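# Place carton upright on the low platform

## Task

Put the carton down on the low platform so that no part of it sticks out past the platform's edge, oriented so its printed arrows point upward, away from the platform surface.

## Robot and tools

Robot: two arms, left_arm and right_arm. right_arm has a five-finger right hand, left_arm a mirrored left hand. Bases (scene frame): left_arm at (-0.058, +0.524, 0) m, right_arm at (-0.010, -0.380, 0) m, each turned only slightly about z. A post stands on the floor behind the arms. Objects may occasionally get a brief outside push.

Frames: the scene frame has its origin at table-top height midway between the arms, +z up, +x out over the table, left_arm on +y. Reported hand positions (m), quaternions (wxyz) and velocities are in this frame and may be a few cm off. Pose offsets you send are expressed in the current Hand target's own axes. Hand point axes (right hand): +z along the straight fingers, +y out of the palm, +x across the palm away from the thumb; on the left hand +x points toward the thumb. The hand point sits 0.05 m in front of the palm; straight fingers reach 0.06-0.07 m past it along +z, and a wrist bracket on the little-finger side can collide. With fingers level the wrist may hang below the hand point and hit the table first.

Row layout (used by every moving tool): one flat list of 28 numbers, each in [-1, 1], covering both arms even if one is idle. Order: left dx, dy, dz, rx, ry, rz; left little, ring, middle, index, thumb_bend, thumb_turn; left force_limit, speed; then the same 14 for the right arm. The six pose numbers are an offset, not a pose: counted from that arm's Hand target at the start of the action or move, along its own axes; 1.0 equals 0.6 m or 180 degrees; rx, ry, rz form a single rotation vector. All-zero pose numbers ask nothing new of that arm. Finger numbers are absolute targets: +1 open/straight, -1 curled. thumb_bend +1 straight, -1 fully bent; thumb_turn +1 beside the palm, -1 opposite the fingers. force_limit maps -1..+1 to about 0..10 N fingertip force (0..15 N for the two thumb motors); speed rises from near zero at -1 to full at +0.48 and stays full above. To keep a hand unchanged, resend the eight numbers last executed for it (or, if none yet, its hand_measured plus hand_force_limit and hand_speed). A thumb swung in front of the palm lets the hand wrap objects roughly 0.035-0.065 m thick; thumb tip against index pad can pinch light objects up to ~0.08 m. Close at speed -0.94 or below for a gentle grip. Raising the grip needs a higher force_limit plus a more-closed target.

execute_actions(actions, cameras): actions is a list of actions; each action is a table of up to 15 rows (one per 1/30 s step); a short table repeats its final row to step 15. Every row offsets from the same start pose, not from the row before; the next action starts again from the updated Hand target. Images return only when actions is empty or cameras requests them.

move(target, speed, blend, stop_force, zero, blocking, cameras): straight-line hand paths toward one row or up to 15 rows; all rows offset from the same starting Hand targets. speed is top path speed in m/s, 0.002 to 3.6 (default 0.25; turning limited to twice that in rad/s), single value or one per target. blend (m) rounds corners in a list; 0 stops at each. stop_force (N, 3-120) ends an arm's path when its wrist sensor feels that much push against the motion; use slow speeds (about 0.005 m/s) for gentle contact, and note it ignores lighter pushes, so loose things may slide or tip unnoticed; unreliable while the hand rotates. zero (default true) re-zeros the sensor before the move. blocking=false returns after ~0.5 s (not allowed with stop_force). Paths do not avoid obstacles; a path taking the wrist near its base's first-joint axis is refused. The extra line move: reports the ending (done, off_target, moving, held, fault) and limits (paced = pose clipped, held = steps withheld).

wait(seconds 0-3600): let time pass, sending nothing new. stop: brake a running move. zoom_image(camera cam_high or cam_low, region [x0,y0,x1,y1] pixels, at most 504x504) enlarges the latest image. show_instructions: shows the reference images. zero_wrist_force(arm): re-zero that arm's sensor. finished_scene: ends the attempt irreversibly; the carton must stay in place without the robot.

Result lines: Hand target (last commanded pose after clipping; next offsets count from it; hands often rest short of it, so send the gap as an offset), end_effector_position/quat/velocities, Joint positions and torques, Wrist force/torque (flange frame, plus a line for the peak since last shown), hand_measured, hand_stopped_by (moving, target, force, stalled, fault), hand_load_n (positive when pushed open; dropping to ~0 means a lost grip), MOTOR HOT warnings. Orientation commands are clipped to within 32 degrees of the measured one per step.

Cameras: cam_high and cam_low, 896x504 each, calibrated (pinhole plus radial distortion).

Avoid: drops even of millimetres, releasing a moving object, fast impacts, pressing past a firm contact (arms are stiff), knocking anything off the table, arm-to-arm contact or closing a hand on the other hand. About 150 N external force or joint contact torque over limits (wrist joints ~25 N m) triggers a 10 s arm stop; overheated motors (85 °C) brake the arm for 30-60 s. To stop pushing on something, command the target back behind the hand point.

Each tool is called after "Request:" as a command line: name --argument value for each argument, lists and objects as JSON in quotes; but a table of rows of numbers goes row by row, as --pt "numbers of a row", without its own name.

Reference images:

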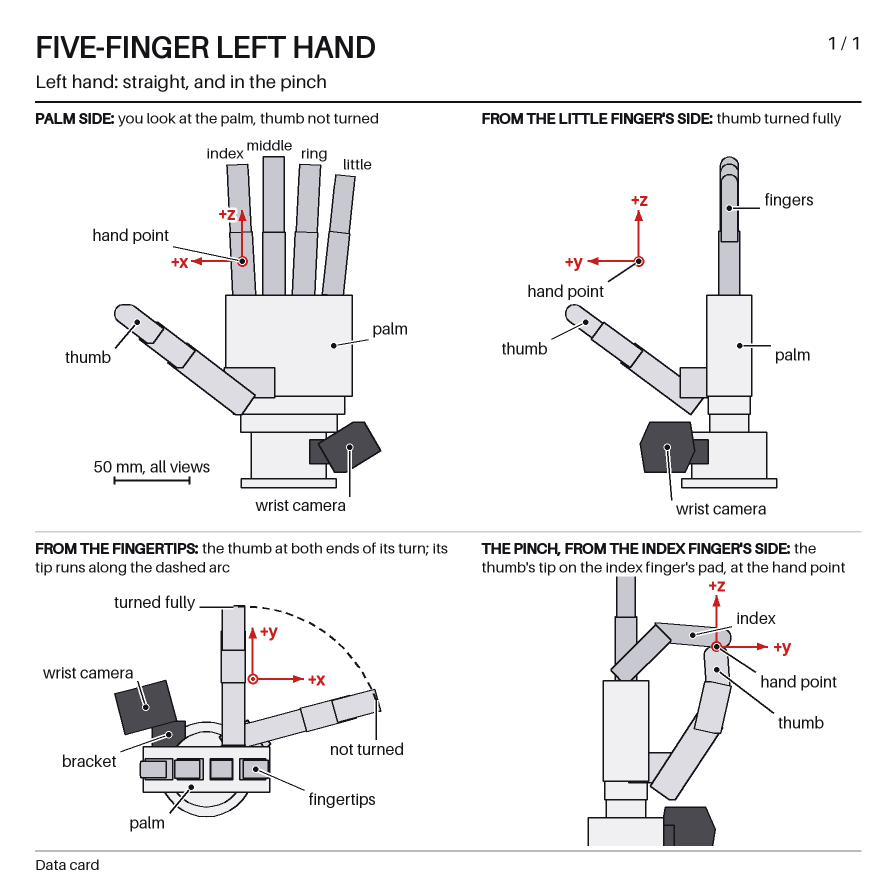

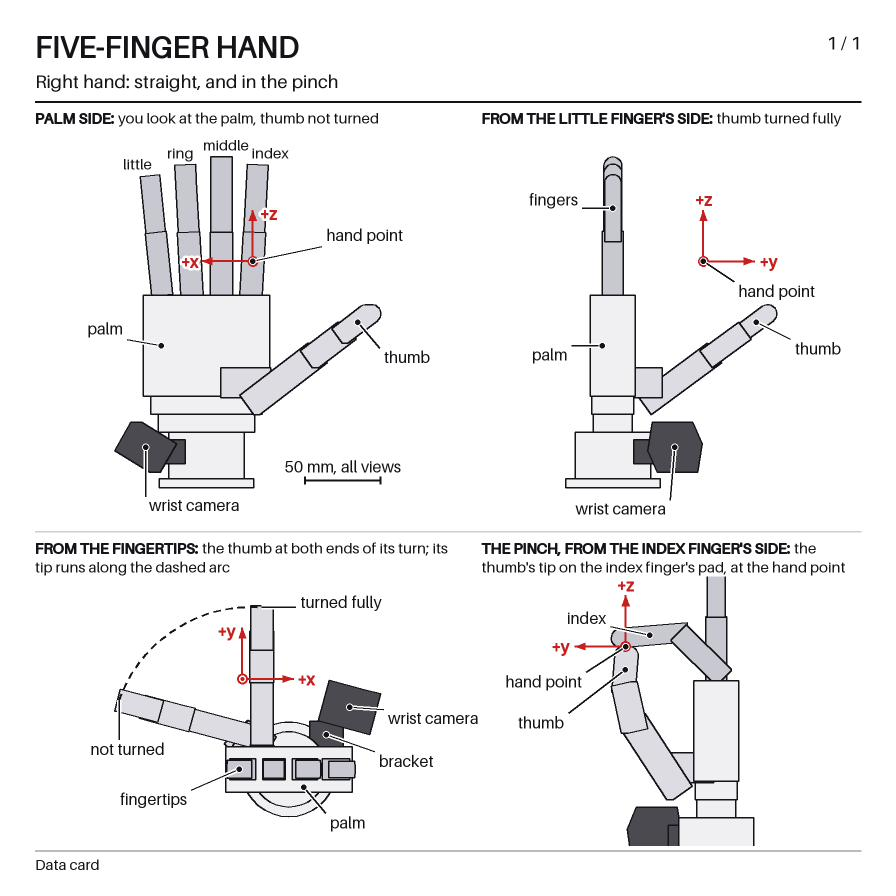

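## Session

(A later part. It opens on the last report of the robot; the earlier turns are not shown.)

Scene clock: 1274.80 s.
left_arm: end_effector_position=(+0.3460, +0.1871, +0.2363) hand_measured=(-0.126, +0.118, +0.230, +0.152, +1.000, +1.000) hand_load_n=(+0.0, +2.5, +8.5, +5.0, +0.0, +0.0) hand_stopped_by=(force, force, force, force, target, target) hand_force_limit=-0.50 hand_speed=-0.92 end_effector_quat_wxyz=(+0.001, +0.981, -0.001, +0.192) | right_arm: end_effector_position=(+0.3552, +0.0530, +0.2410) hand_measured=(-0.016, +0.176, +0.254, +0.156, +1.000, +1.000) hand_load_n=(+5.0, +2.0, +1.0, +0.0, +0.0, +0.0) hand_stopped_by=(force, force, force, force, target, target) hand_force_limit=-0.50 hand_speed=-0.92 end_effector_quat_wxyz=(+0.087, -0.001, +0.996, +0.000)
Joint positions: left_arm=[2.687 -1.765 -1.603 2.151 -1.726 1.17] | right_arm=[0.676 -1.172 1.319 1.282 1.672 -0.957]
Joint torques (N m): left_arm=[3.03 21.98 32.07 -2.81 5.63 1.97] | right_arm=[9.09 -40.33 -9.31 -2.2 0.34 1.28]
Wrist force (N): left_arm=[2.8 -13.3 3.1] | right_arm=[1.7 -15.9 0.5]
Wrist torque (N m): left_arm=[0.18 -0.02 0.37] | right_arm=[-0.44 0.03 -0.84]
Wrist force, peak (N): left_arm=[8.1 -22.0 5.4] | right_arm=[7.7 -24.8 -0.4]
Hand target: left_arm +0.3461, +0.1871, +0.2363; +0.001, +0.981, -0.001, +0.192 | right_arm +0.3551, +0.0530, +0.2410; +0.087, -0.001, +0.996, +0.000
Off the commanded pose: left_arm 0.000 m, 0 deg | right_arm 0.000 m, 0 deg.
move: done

Request:
move --target '[0,0,-0.00755,0,0.16667,0,-0.2,-0.1,-0.1,-0.1,1,1,-0.5,-0.92,0.00625,0,-0.0145,0,-0.16667,0,-0.2,-0.1,-0.1,-0.1,1,1,-0.5,-0.92]' --speed 0.06 --cameras '["cam_low"]'

Request:
zoom_image --camera "cam_low" --region '[280, 100, 480, 260]'

Scene clock: 1308.40 s.
left_arm: end_effector_position=(+0.3444, +0.1871, +0.2405) hand_measured=(-0.126, +0.118, +0.230, +0.152, +1.000, +1.000) hand_load_n=(+0.0, +3.0, +7.5, +2.0, +0.0, +0.0) hand_stopped_by=(force, force, force, force, target, target) hand_force_limit=-0.50 hand_speed=-0.92 end_effector_quat_wxyz=(+0.001, +0.899, +0.000, +0.439) | right_arm: end_effector_position=(+0.3499, +0.0530, +0.2490) hand_measured=(-0.016, +0.176, +0.254, +0.156, +1.000, +1.000) hand_load_n=(+3.5, +1.0, +2.0, +1.0, +0.0, +0.0) hand_stopped_by=(force, force, force, force, target, target) hand_force_limit=-0.50 hand_speed=-0.92 end_effector_quat_wxyz=(+0.342, -0.001, +0.940, +0.000)
Joint positions: left_arm=[2.552 -1.588 -1.928 2.773 -2.004 1.199] | right_arm=[0.856 -1.338 1.608 0.773 2.05 -0.903]
Joint torques (N m): left_arm=[-14.78 33.39 11.03 3.1 0.19 1.82] | right_arm=[10.78 -34.19 -8.96 -3.02 1.37 -1.05]
Wrist force (N): left_arm=[3.0 -11.7 3.3] | right_arm=[1.0 -14.2 0.1]
Wrist torque (N m): left_arm=[0.04 -0.11 0.49] | right_arm=[-0.31 0.17 -0.55]
Wrist force, peak (N): left_arm=[2.6 -13.2 3.5] | right_arm=[1.8 -15.8 0.9]
Hand target: left_arm +0.3444, +0.1871, +0.2405; +0.001, +0.898, +0.000, +0.439 | right_arm +0.3499, +0.0530, +0.2490; +0.342, -0.001, +0.940, +0.000
Off the commanded pose: left_arm 0.000 m, 0 deg | right_arm 0.000 m, 0 deg.
move: done

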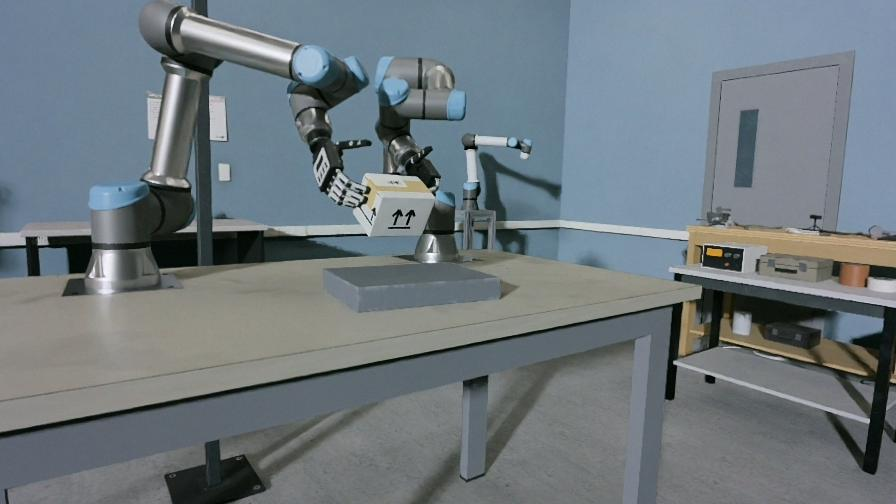

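Scaled by 2.520 from the camera's image (finer frame: 1280x720).

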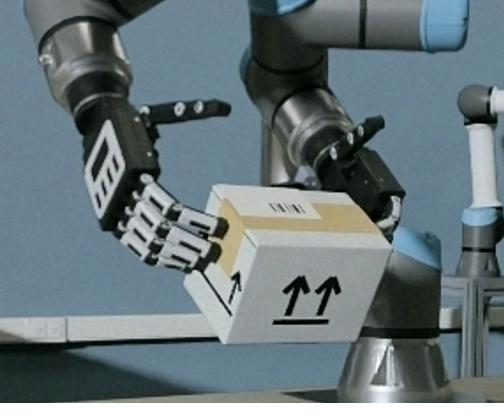

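Request:
move --target '[-0.01243,0,0.00737,0,0.16667,0,-0.2,-0.1,-0.1,-0.1,1,1,-0.5,-0.92,0.01395,0,0.0029,0,-0.16667,0,-0.2,-0.1,-0.1,-0.1,1,1,-0.5,-0.92]' --speed 0.06 --cameras '["all"]'

Request:
zoom_image --camera "cam_low" --region '[290, 130, 450, 260]'

Request:
zoom_image --camera "cam_high" --region '[350, 130, 530, 320]'

Scene clock: 1331.13 s.
left_arm: end_effector_position=(+0.3433, +0.1871, +0.2319) hand_measured=(-0.126, +0.118, +0.230, +0.152, +1.000, +1.000) hand_load_n=(+0.0, +2.5, +7.5, +2.0, +0.0, -0.5) hand_stopped_by=(force, force, force, force, target, target) hand_force_limit=-0.50 hand_speed=-0.92 end_effector_quat_wxyz=(+0.001, +0.754, +0.000, +0.657) | right_arm: end_effector_position=(+0.3446, +0.0529, +0.2423) hand_measured=(-0.016, +0.176, +0.254, +0.156, +1.000, +1.000) hand_load_n=(+3.0, +1.0, +1.5, +0.5, +0.0, +0.0) hand_stopped_by=(force, force, force, force, target, target) hand_force_limit=-0.50 hand_speed=-0.92 end_effector_quat_wxyz=(+0.573, -0.001, +0.819, +0.000)
Joint positions: left_arm=[2.481 -1.574 -2.269 3.672 -2.198 1.468] | right_arm=[0.99 -1.388 1.912 0.027 2.428 -1.137]
Joint torques (N m): left_arm=[-3.33 10.53 8.61 3.85 0.84 1.81] | right_arm=[11.27 -31.99 -10.62 -3.53 0.92 -0.82]
Wrist force (N): left_arm=[4.0 -13.1 4.4] | right_arm=[1.5 -15.6 -1.3]
Wrist torque (N m): left_arm=[-0.20 -0.07 0.57] | right_arm=[-0.38 0.35 -0.60]
Wrist force, peak (N): left_arm=[4.0 -13.1 4.4] | right_arm=[2.0 -15.6 -1.2]
Hand target: left_arm +0.3433, +0.1871, +0.2319; +0.001, +0.754, +0.000, +0.657 | right_arm +0.3446, +0.0529, +0.2423; +0.573, -0.001, +0.819, +0.000
Off the commanded pose: left_arm 0.000 m, 0 deg | right_arm 0.000 m, 0 deg.
move: done

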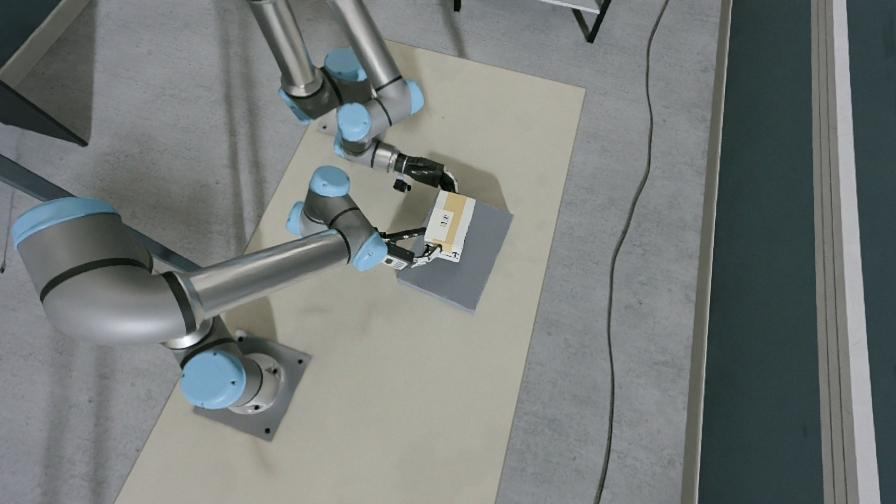

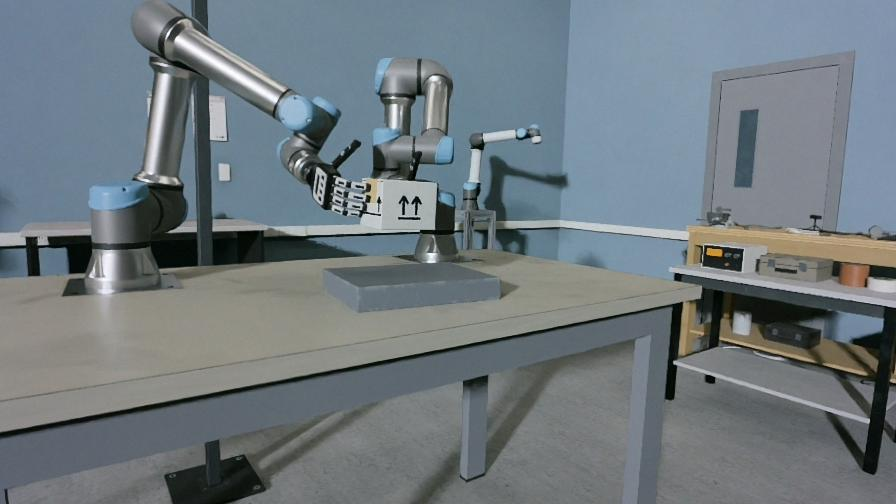

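Scaled by 3.150 from the camera's image (finer frame: 1280x720).

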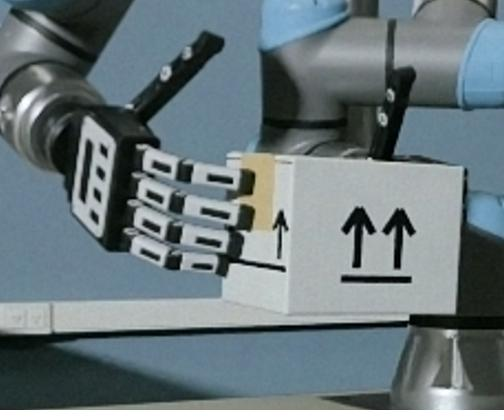

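Scaled by 2.653 from the camera's image (finer frame: 1280x720).

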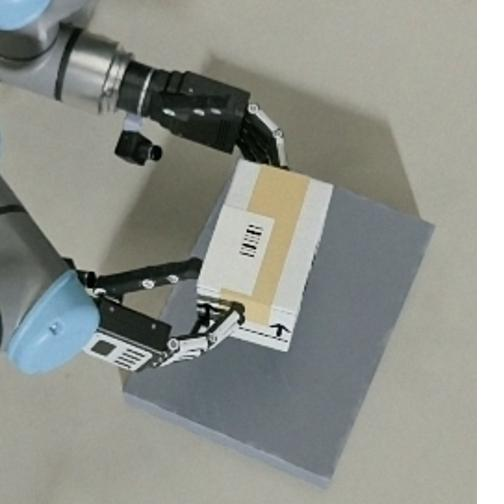

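Request:
move --target '[-0.1369,0,0.0441,0,0,0,-0.2,-0.1,-0.1,-0.1,1,1,-0.5,-0.92,0.1245,0,0.0721,0,0,0,-0.2,-0.1,-0.1,-0.1,1,1,-0.5,-0.92]' --speed 0.06 --cameras '["all"]'

Request:
zoom_image --camera "cam_low" --region '[290, 180, 460, 320]'

Request:
zoom_image --camera "cam_high" --region '[350, 130, 530, 320]'

Scene clock: 1368.97 s.
left_arm: end_effector_position=(+0.3582, +0.1869, +0.1470) hand_measured=(-0.126, +0.118, +0.230, +0.152, +1.000, +1.000) hand_load_n=(+0.0, +3.0, +8.0, +2.0, +0.0, +0.0) hand_stopped_by=(force, force, force, force, target, target) hand_force_limit=-0.50 hand_speed=-0.92 end_effector_quat_wxyz=(+0.001, +0.754, +0.000, +0.657) | right_arm: end_effector_position=(+0.3597, +0.0529, +0.1574) hand_measured=(-0.016, +0.176, +0.254, +0.156, +1.000, +1.000) hand_load_n=(+3.0, +1.5, +2.0, +0.0, +0.0, +0.0) hand_stopped_by=(force, force, force, force, target, target) hand_force_limit=-0.50 hand_speed=-0.92 end_effector_quat_wxyz=(+0.573, -0.001, +0.819, +0.000)
Joint positions: left_arm=[2.511 -1.792 -2.338 3.963 -2.169 1.474] | right_arm=[0.957 -1.255 2.001 -0.215 2.4 -1.163]
Joint torques (N m): left_arm=[4.34 16.08 5.5 3.73 5.72 1.78] | right_arm=[-4.15 -18.54 -9.37 -3.94 -5.19 -0.9]
Wrist force (N): left_arm=[3.9 -14.2 4.1] | right_arm=[2.3 -16.9 -1.4]
Wrist torque (N m): left_arm=[-0.23 -0.08 0.59] | right_arm=[-0.48 0.32 -0.65]
Wrist force, peak (N): left_arm=[4.1 -14.2 3.9] | right_arm=[2.3 -16.9 -1.4]
Hand target: left_arm +0.3582, +0.1869, +0.1469; +0.001, +0.754, +0.000, +0.657 | right_arm +0.3597, +0.0529, +0.1573; +0.573, -0.001, +0.819, +0.000
Off the commanded pose: left_arm 0.000 m, 0 deg | right_arm 0.000 m, 0 deg.
move: done

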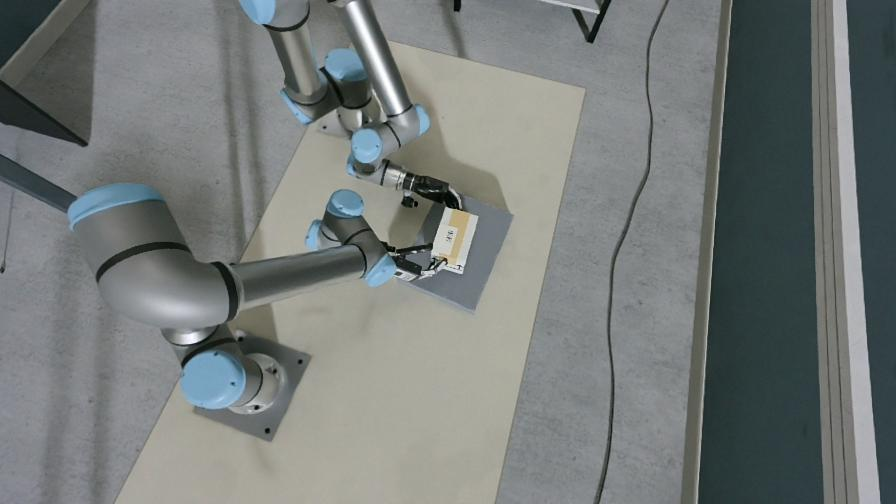

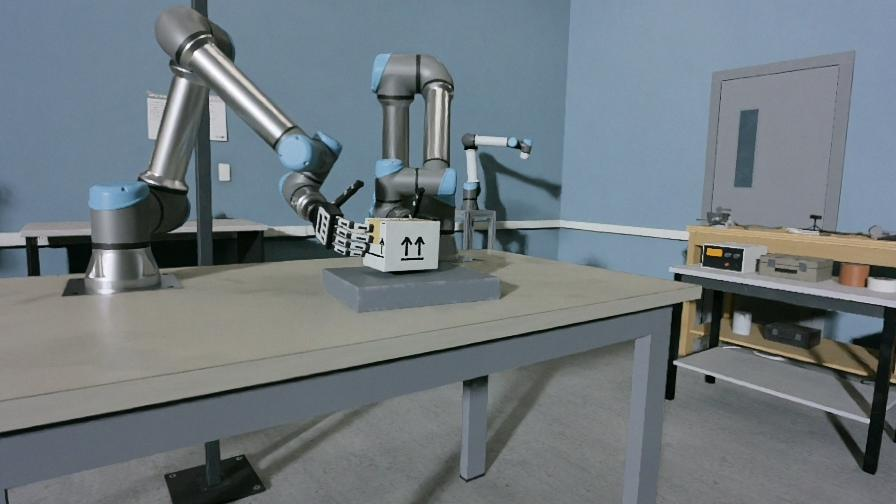

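Scaled by 2.965 from the camera's image (finer frame: 1280x720).

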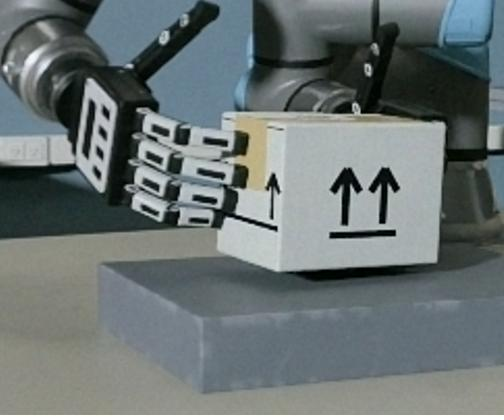

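Scaled by 2.653 from the camera's image (finer frame: 1280x720).

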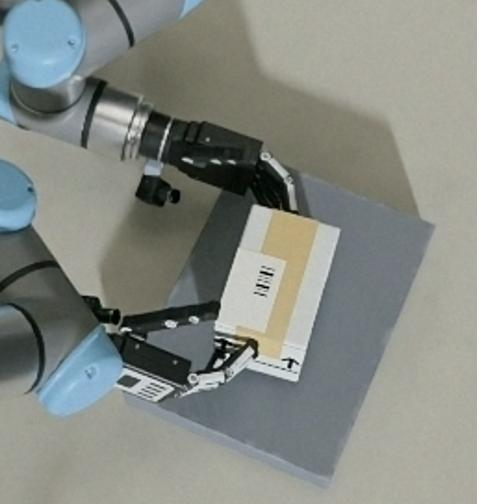

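Request:
move --target '[-0.01651,0,0.00228,0,0,0,-0.2,-0.1,-0.1,-0.1,1,1,-0.5,-0.92,0.01565,0,0.00572,0,0,0,-0.2,-0.1,-0.1,-0.1,1,1,-0.5,-0.92]' --speed 0.01 --stop_force 4 --cameras '["cam_low"]'

Request:
zoom_image --camera "cam_low" --region '[340, 200, 460, 300]'

Scene clock: 1386.20 s.
left_arm: end_effector_position=(+0.3582, +0.1869, +0.1369) hand_measured=(-0.126, +0.118, +0.230, +0.152, +1.000, +1.000) hand_load_n=(+0.0, +3.0, +7.5, +2.5, +0.0, +0.0) hand_stopped_by=(force, force, force, force, target, target) hand_force_limit=-0.50 hand_speed=-0.92 end_effector_quat_wxyz=(+0.001, +0.754, +0.000, +0.657) | right_arm: end_effector_position=(+0.3597, +0.0529, +0.1473) hand_measured=(-0.016, +0.176, +0.254, +0.156, +1.000, +1.000) hand_load_n=(+3.0, +1.0, +2.0, +0.0, +0.0, +0.0) hand_stopped_by=(force, force, force, force, target, target) hand_force_limit=-0.50 hand_speed=-0.92 end_effector_quat_wxyz=(+0.573, -0.001, +0.819, +0.000)
Joint positions: left_arm=[2.511 -1.82 -2.345 3.998 -2.169 1.474] | right_arm=[0.957 -1.237 2.01 -0.242 2.4 -1.163]
Joint torques (N m): left_arm=[-16.02 16.54 3.65 3.89 1.28 0.25] | right_arm=[-4.06 -18.62 -7.97 -4.23 -5.28 -0.81]
Wrist force (N): left_arm=[4.0 -14.6 4.3] | right_arm=[2.1 -17.4 -1.4]
Wrist torque (N m): left_arm=[-0.25 -0.05 0.59] | right_arm=[-0.52 0.32 -0.66]
Wrist force, peak (N): left_arm=[4.1 -14.6 4.3] | right_arm=[2.5 -17.5 -1.4]
Hand target: left_arm +0.3582, +0.1869, +0.1369; +0.001, +0.754, +0.000, +0.657 | right_arm +0.3597, +0.0529, +0.1473; +0.573, -0.001, +0.819, +0.000
Off the commanded pose: left_arm 0.000 m, 0 deg | right_arm 0.000 m, 0 deg.
move: done

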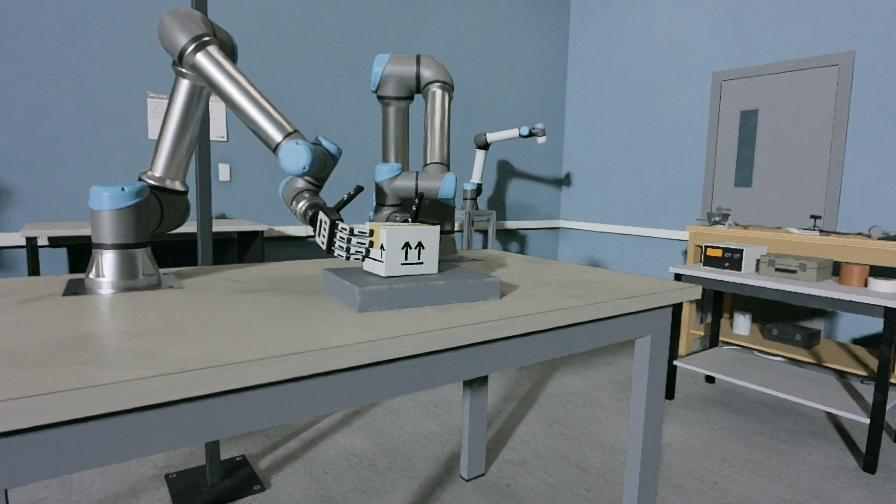

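Scaled by 4.200 from the camera's image (finer frame: 1280x720).

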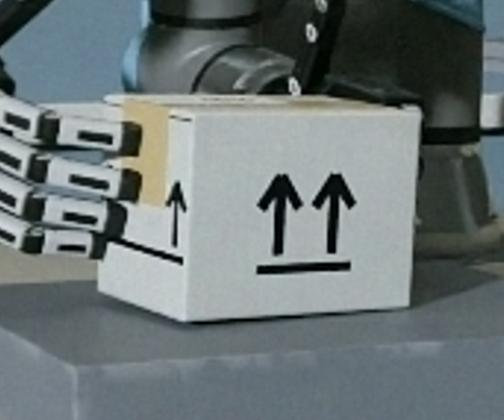

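Request:
move --target '[-0.00495,0,0.00068,0,0,0,-0.2,-0.1,-0.1,-0.1,1,1,-0.5,-0.92,0.0047,0,0.00172,0,0,0,-0.2,-0.1,-0.1,-0.1,1,1,-0.5,-0.92]' --speed 0.005 --stop_force 4 --cameras '["cam_low"]'

Request:
zoom_image --camera "cam_low" --region '[340, 200, 460, 300]'

Scene clock: 1399.57 s.
left_arm: end_effector_position=(+0.3582, +0.1869, +0.1359) hand_measured=(-0.126, +0.118, +0.230, +0.152, +1.000, +1.000) hand_load_n=(+1.5, +3.5, +7.5, +0.0, +0.0, +0.0) hand_stopped_by=(force, force, force, force, target, target) hand_force_limit=-0.50 hand_speed=-0.92 end_effector_quat_wxyz=(+0.001, +0.754, +0.000, +0.657) | right_arm: end_effector_position=(+0.3597, +0.0529, +0.1453) hand_measured=(-0.016, +0.176, +0.254, +0.156, +1.000, +1.000) hand_load_n=(+4.0, +1.0, +2.0, +0.0, +0.0, +0.0) hand_stopped_by=(force, force, force, force, target, target) hand_force_limit=-0.50 hand_speed=-0.92 end_effector_quat_wxyz=(+0.573, -0.001, +0.819, +0.000)
Joint positions: left_arm=[2.511 -1.823 -2.346 4.001 -2.169 1.474] | right_arm=[0.957 -1.234 2.012 -0.247 2.4 -1.163]
Joint torques (N m): left_arm=[-12.73 33.51 25.62 -0.51 2.45 1.38] | right_arm=[-3.42 -34.68 -34.63 0.08 -5.1 -0.43]
Wrist force (N): left_arm=[4.7 -15.2 3.5] | right_arm=[-1.1 -18.3 -1.2]
Wrist torque (N m): left_arm=[-0.23 0.07 0.70] | right_arm=[-0.48 0.30 -0.50]
Wrist force, peak (N): left_arm=[9.0 -15.6 2.4] | right_arm=[-2.3 -20.3 -2.0]
Hand target: left_arm +0.3582, +0.1869, +0.1359; +0.001, +0.754, +0.000, +0.657 (not the last commanded pose) | right_arm +0.3597, +0.0529, +0.1453; +0.573, -0.001, +0.819, +0.000 (not the last commanded pose)
Off the commanded pose: left_arm 0.002 m, 0 deg | right_arm 0.001 m, 0 deg.
move: contact (left_arm, right_arm)

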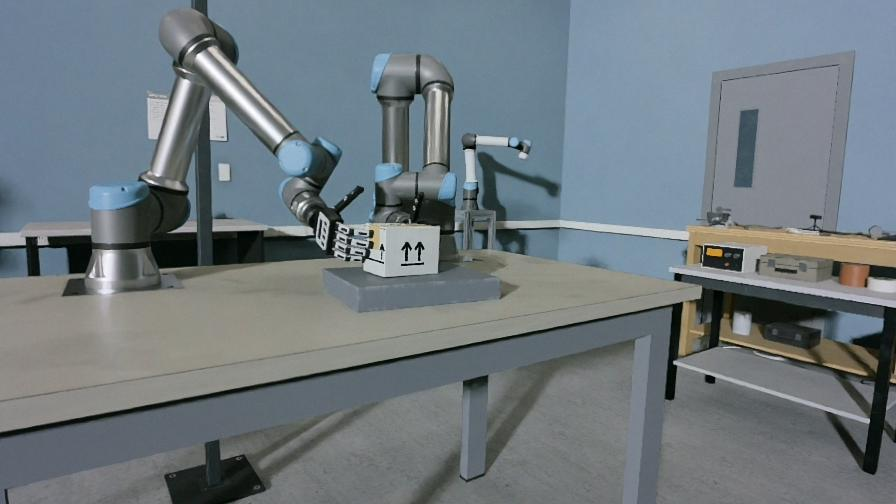

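Scaled by 4.200 from the camera's image (finer frame: 1280x720).

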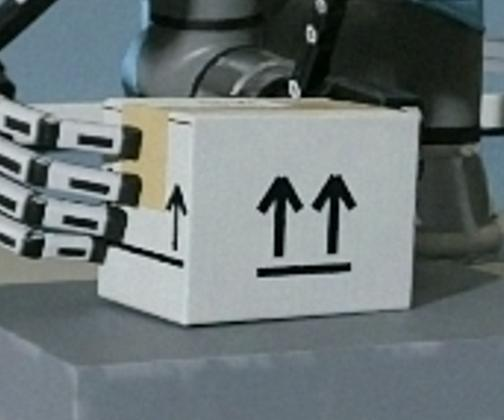

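Request:
move --target '[-0.00165,0,0.00023,0,0,0,-0.2,-0.1,-0.1,-0.1,1,1,-0.5,-0.92,0.00157,0,0.00057,0,0,0,-0.2,-0.1,-0.1,-0.1,1,1,-0.5,-0.92]' --speed 0.004 --stop_force 5 --cameras '["cam_low","cam_high"]'

Request:
zoom_image --camera "cam_low" --region '[350, 215, 450, 285]'

Scene clock: 1439.87 s.
left_arm: end_effector_position=(+0.3583, +0.1868, +0.1354) hand_measured=(-0.126, +0.118, +0.230, +0.152, +1.000, +1.000) hand_load_n=(+2.5, +3.5, +5.5, +0.0, +0.0, +0.0) hand_stopped_by=(force, force, force, force, target, target) hand_force_limit=-0.50 hand_speed=-0.92 end_effector_quat_wxyz=(+0.001, +0.754, +0.000, +0.657) | right_arm: end_effector_position=(+0.3597, +0.0529, +0.1443) hand_measured=(-0.016, +0.176, +0.254, +0.156, +1.000, +1.000) hand_load_n=(+4.0, +1.0, +2.5, +0.5, +0.0, +0.0) hand_stopped_by=(force, force, force, force, target, target) hand_force_limit=-0.50 hand_speed=-0.92 end_effector_quat_wxyz=(+0.573, -0.001, +0.819, +0.000)
Joint positions: left_arm=[2.511 -1.825 -2.346 4.004 -2.169 1.474] | right_arm=[0.957 -1.232 2.013 -0.25 2.4 -1.163]
Joint torques (N m): left_arm=[-10.68 35.44 26.04 -0.85 5.23 1.13] | right_arm=[-0.28 -17.19 -6.76 -3.39 -5.08 -0.1]
Wrist force (N): left_arm=[6.9 -16.0 1.9] | right_arm=[-3.3 -21.5 -2.0]
Wrist torque (N m): left_arm=[-0.13 0.05 0.77] | right_arm=[-0.55 0.28 -0.47]
Wrist force, peak (N): left_arm=[8.6 -18.9 1.1] | right_arm=[-2.5 -23.2 -1.7]
Hand target: left_arm +0.3583, +0.1868, +0.1354; +0.001, +0.754, +0.000, +0.657 (not the last commanded pose) | right_arm +0.3597, +0.0529, +0.1443; +0.573, -0.001, +0.819, +0.000
Off the commanded pose: left_arm 0.001 m, 0 deg | right_arm 0.000 m, 0 deg.
move: contact (left_arm)

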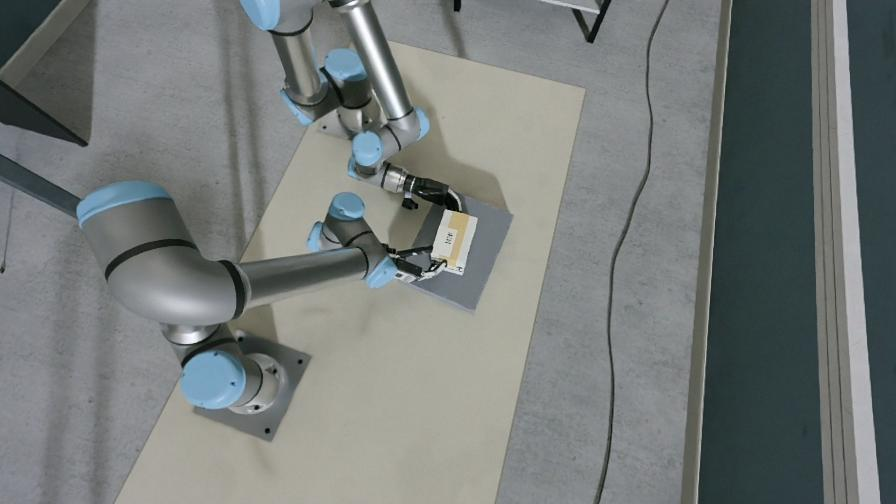

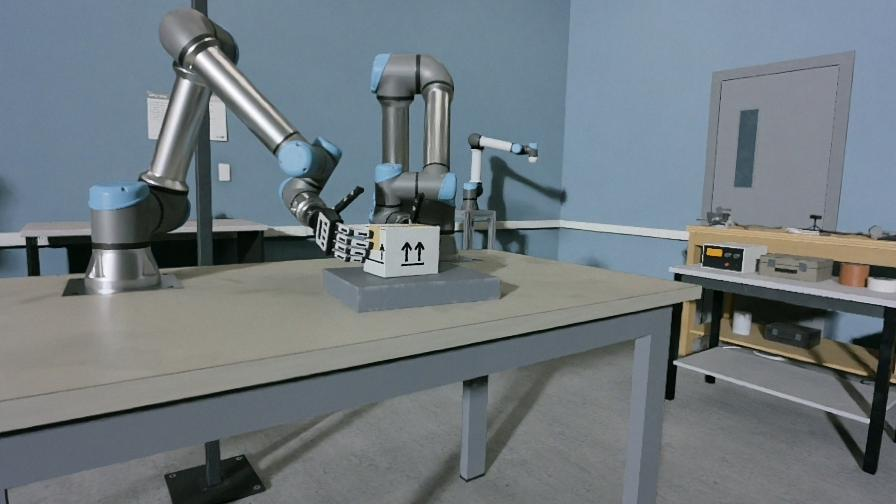

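Scaled by 5.040 from the camera's image (finer frame: 1280x720).

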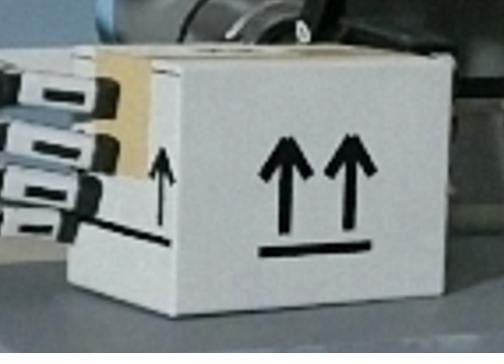

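Request:
move --target '[0,0,0,0,0,0,0.05,0.3,0.4,0.33,1,1,-0.5,-0.94,0,0,0,0,0,0,0.15,0.35,0.42,0.33,1,1,-0.5,-0.94]' --speed 0.02 --cameras '["cam_low","cam_high"]'

Request:
zoom_image --camera "cam_low" --region '[350, 215, 450, 285]'

Request:
zoom_image --camera "cam_high" --region '[380, 180, 520, 320]'

Scene clock: 1454.10 s.
left_arm: end_effector_position=(+0.3583, +0.1868, +0.1354) hand_measured=(+0.050, +0.300, +0.400, +0.330, +1.000, +1.000) hand_load_n=(+0.0, +0.0, +0.0, +0.0, +0.0, -0.5) hand_stopped_by=(target, target, target, target, target, target) hand_force_limit=-0.50 hand_speed=-0.94 end_effector_quat_wxyz=(+0.001, +0.754, +0.000, +0.657) | right_arm: end_effector_position=(+0.3597, +0.0529, +0.1443) hand_measured=(+0.150, +0.350, +0.420, +0.330, +1.000, +1.000) hand_load_n=(+0.0, +0.0, +0.0, +0.0, +0.0, +0.0) hand_stopped_by=(target, target, target, target, target, target) hand_force_limit=-0.50 hand_speed=-0.94 end_effector_quat_wxyz=(+0.573, -0.001, +0.819, +0.000)
Joint positions: left_arm=[2.511 -1.825 -2.346 4.004 -2.169 1.474] | right_arm=[0.957 -1.232 2.013 -0.25 2.4 -1.163]
Joint torques (N m): left_arm=[-3.49 31.56 11.96 0.97 -2.38 0.93] | right_arm=[4.28 -19.65 -6.75 1.49 3.54 0.23]
Wrist force (N): left_arm=[4.3 0.7 2.7] | right_arm=[-1.6 0.2 -1.0]
Wrist torque (N m): left_arm=[-0.02 -0.06 0.17] | right_arm=[0.19 0.40 0.08]
Wrist force, peak (N): left_arm=[6.8 -16.3 2.1] | right_arm=[-3.3 -21.9 -1.9]
Hand target: left_arm +0.3583, +0.1868, +0.1354; +0.001, +0.754, +0.000, +0.657 | right_arm +0.3597, +0.0529, +0.1443; +0.573, -0.001, +0.819, +0.000
Off the commanded pose: left_arm 0.000 m, 0 deg | right_arm 0.000 m, 0 deg.
move: done

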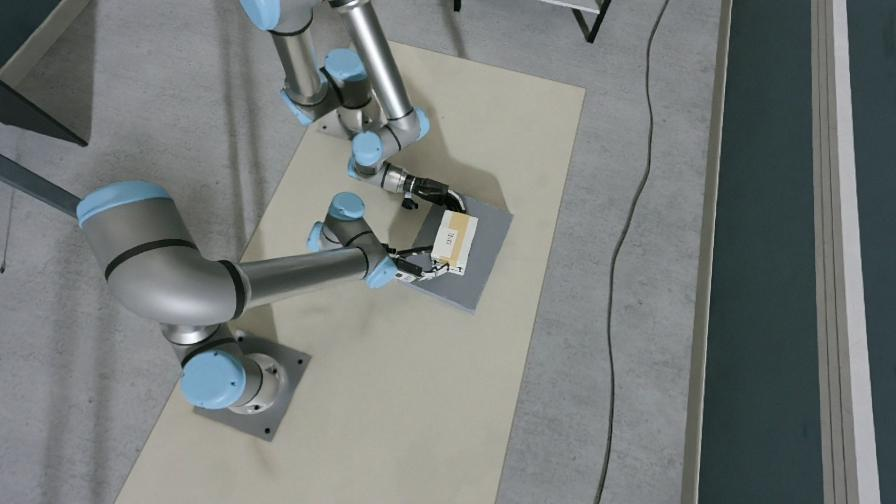

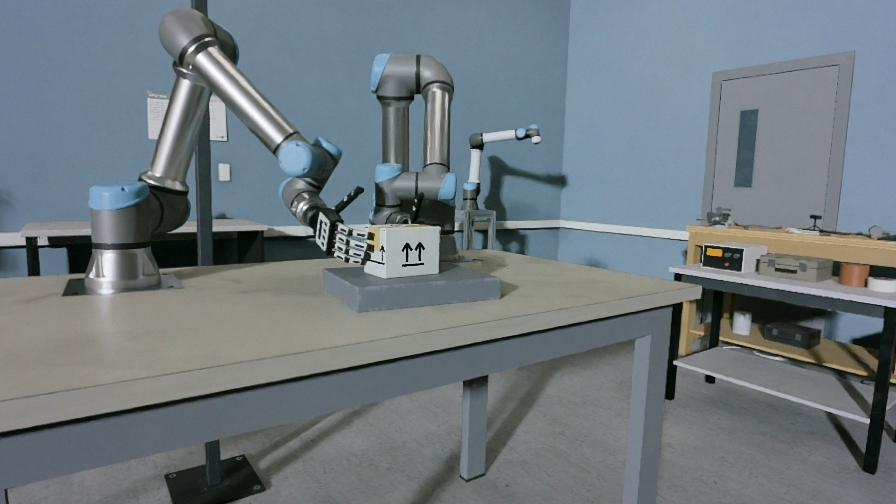

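Scaled by 5.040 from the camera's image (finer frame: 1280x720).

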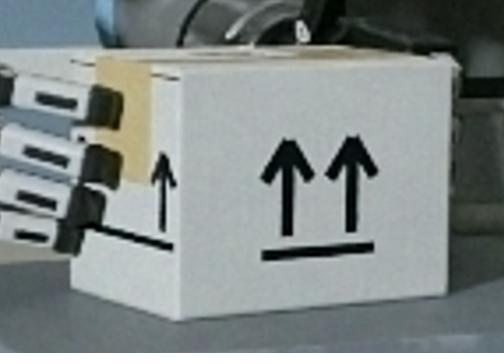

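Scaled by 3.600 from the camera's image (finer frame: 1280x720).

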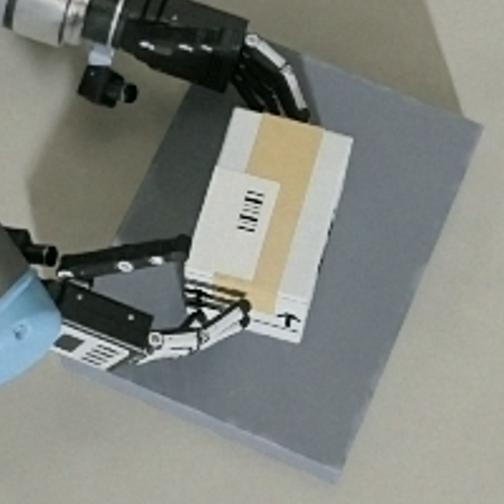

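Request:
move --pt "0 -0.1 0 0 0 0 0.05 0.3 0.4 0.33 1 1 -0.5 -0.94 0 -0.1 0 0 0 0 0.15 0.35 0.42 0.33 1 1 -0.5 -0.94" --pt "0.1321 -0.1333 -0.0182 0 0 0 0.05 0.3 0.4 0.33 1 1 -0.5 -0.94 -0.1252 -0.15 -0.0458 0 0 0 0.15 0.35 0.42 0.33 1 1 -0.5 -0.94" --speed 0.08 --blend 0.02 --cameras '["all"]'

Request:
zoom_image --camera "cam_low" --region '[320, 200, 510, 320]'

Request:
zoom_image --camera "cam_high" --region '[380, 170, 530, 320]'

Scene clock: 1477.97 s.
left_arm: end_effector_position=(+0.3585, +0.2670, +0.2152) hand_measured=(+0.050, +0.300, +0.400, +0.330, +1.000, +1.000) hand_load_n=(+0.0, +0.0, +0.0, +0.0, +0.0, +0.0) hand_stopped_by=(target, target, target, target, target, target) hand_force_limit=-0.50 hand_speed=-0.94 end_effector_quat_wxyz=(+0.001, +0.754, +0.000, +0.657) | right_arm: end_effector_position=(+0.3598, -0.0370, +0.2242) hand_measured=(+0.150, +0.350, +0.420, +0.330, +1.000, +1.000) hand_load_n=(+0.0, +0.0, +0.0, +0.0, +0.0, +0.0) hand_stopped_by=(target, target, target, target, target, target) hand_force_limit=-0.50 hand_speed=-0.94 end_effector_quat_wxyz=(+0.573, -0.001, +0.819, +0.000)
Joint positions: left_arm=[2.792 -1.44 -2.446 3.742 -1.891 1.523] | right_arm=[0.765 -1.584 2.168 -0.137 2.23 -1.285]
Joint torques (N m): left_arm=[10.75 23.41 27.41 -1.11 2.3 1.49] | right_arm=[-10.26 -23.11 -31.98 1.82 -2.52 -1.38]
Wrist force (N): left_arm=[4.2 0.4 2.6] | right_arm=[-1.4 0.4 -0.8]
Wrist torque (N m): left_arm=[-0.08 -0.04 0.18] | right_arm=[0.21 0.34 0.08]
Wrist force, peak (N): left_arm=[4.6 0.5 2.7] | right_arm=[-1.9 0.2 -1.1]
Hand target: left_arm +0.3585, +0.2670, +0.2153; +0.001, +0.754, +0.000, +0.657 | right_arm +0.3598, -0.0370, +0.2243; +0.573, -0.001, +0.819, +0.000
Off the commanded pose: left_arm 0.000 m, 0 deg | right_arm 0.000 m, 0 deg.
move: done

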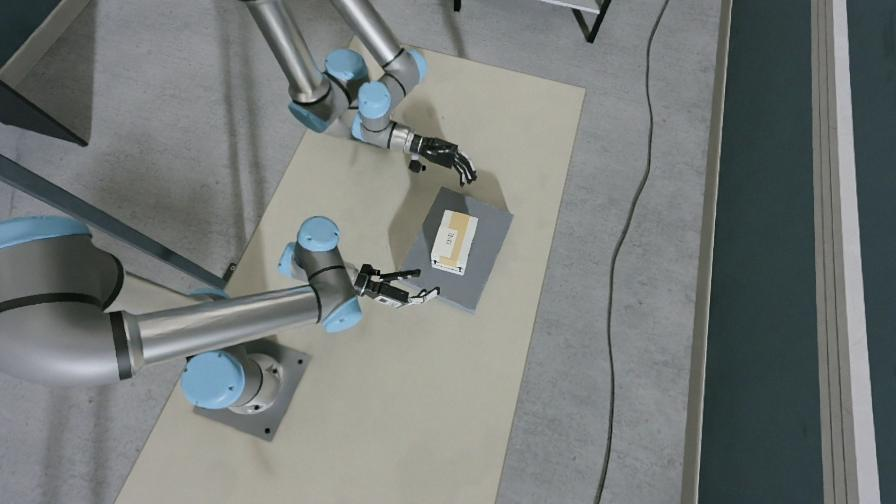

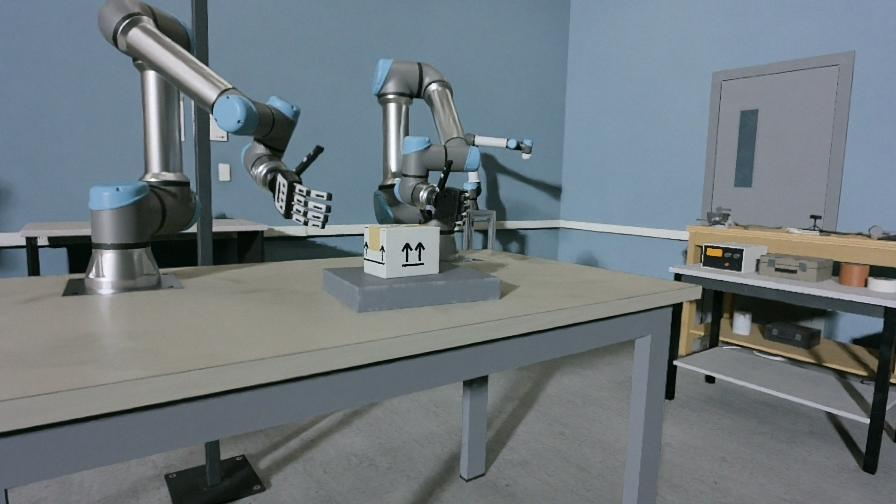

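Scaled by 2.653 from the camera's image (finer frame: 1280x720).

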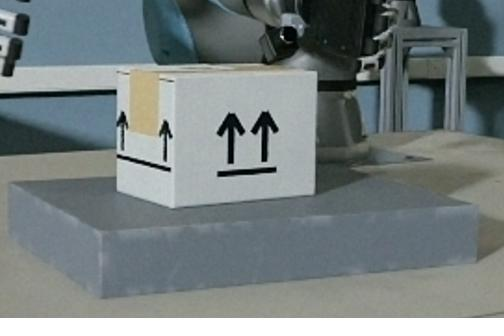

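Scaled by 3.360 from the camera's image (finer frame: 1280x720).

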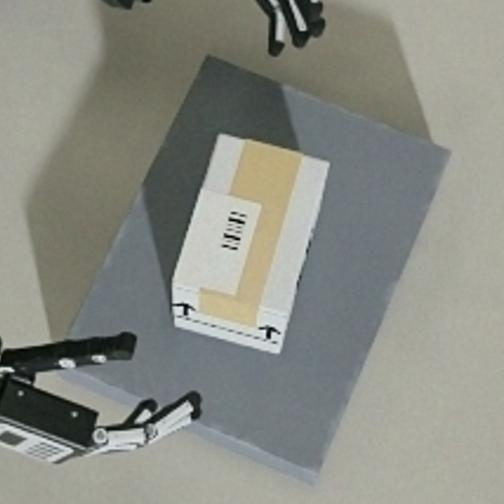

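Request:
finished_scene

The scene is finished: the task was done.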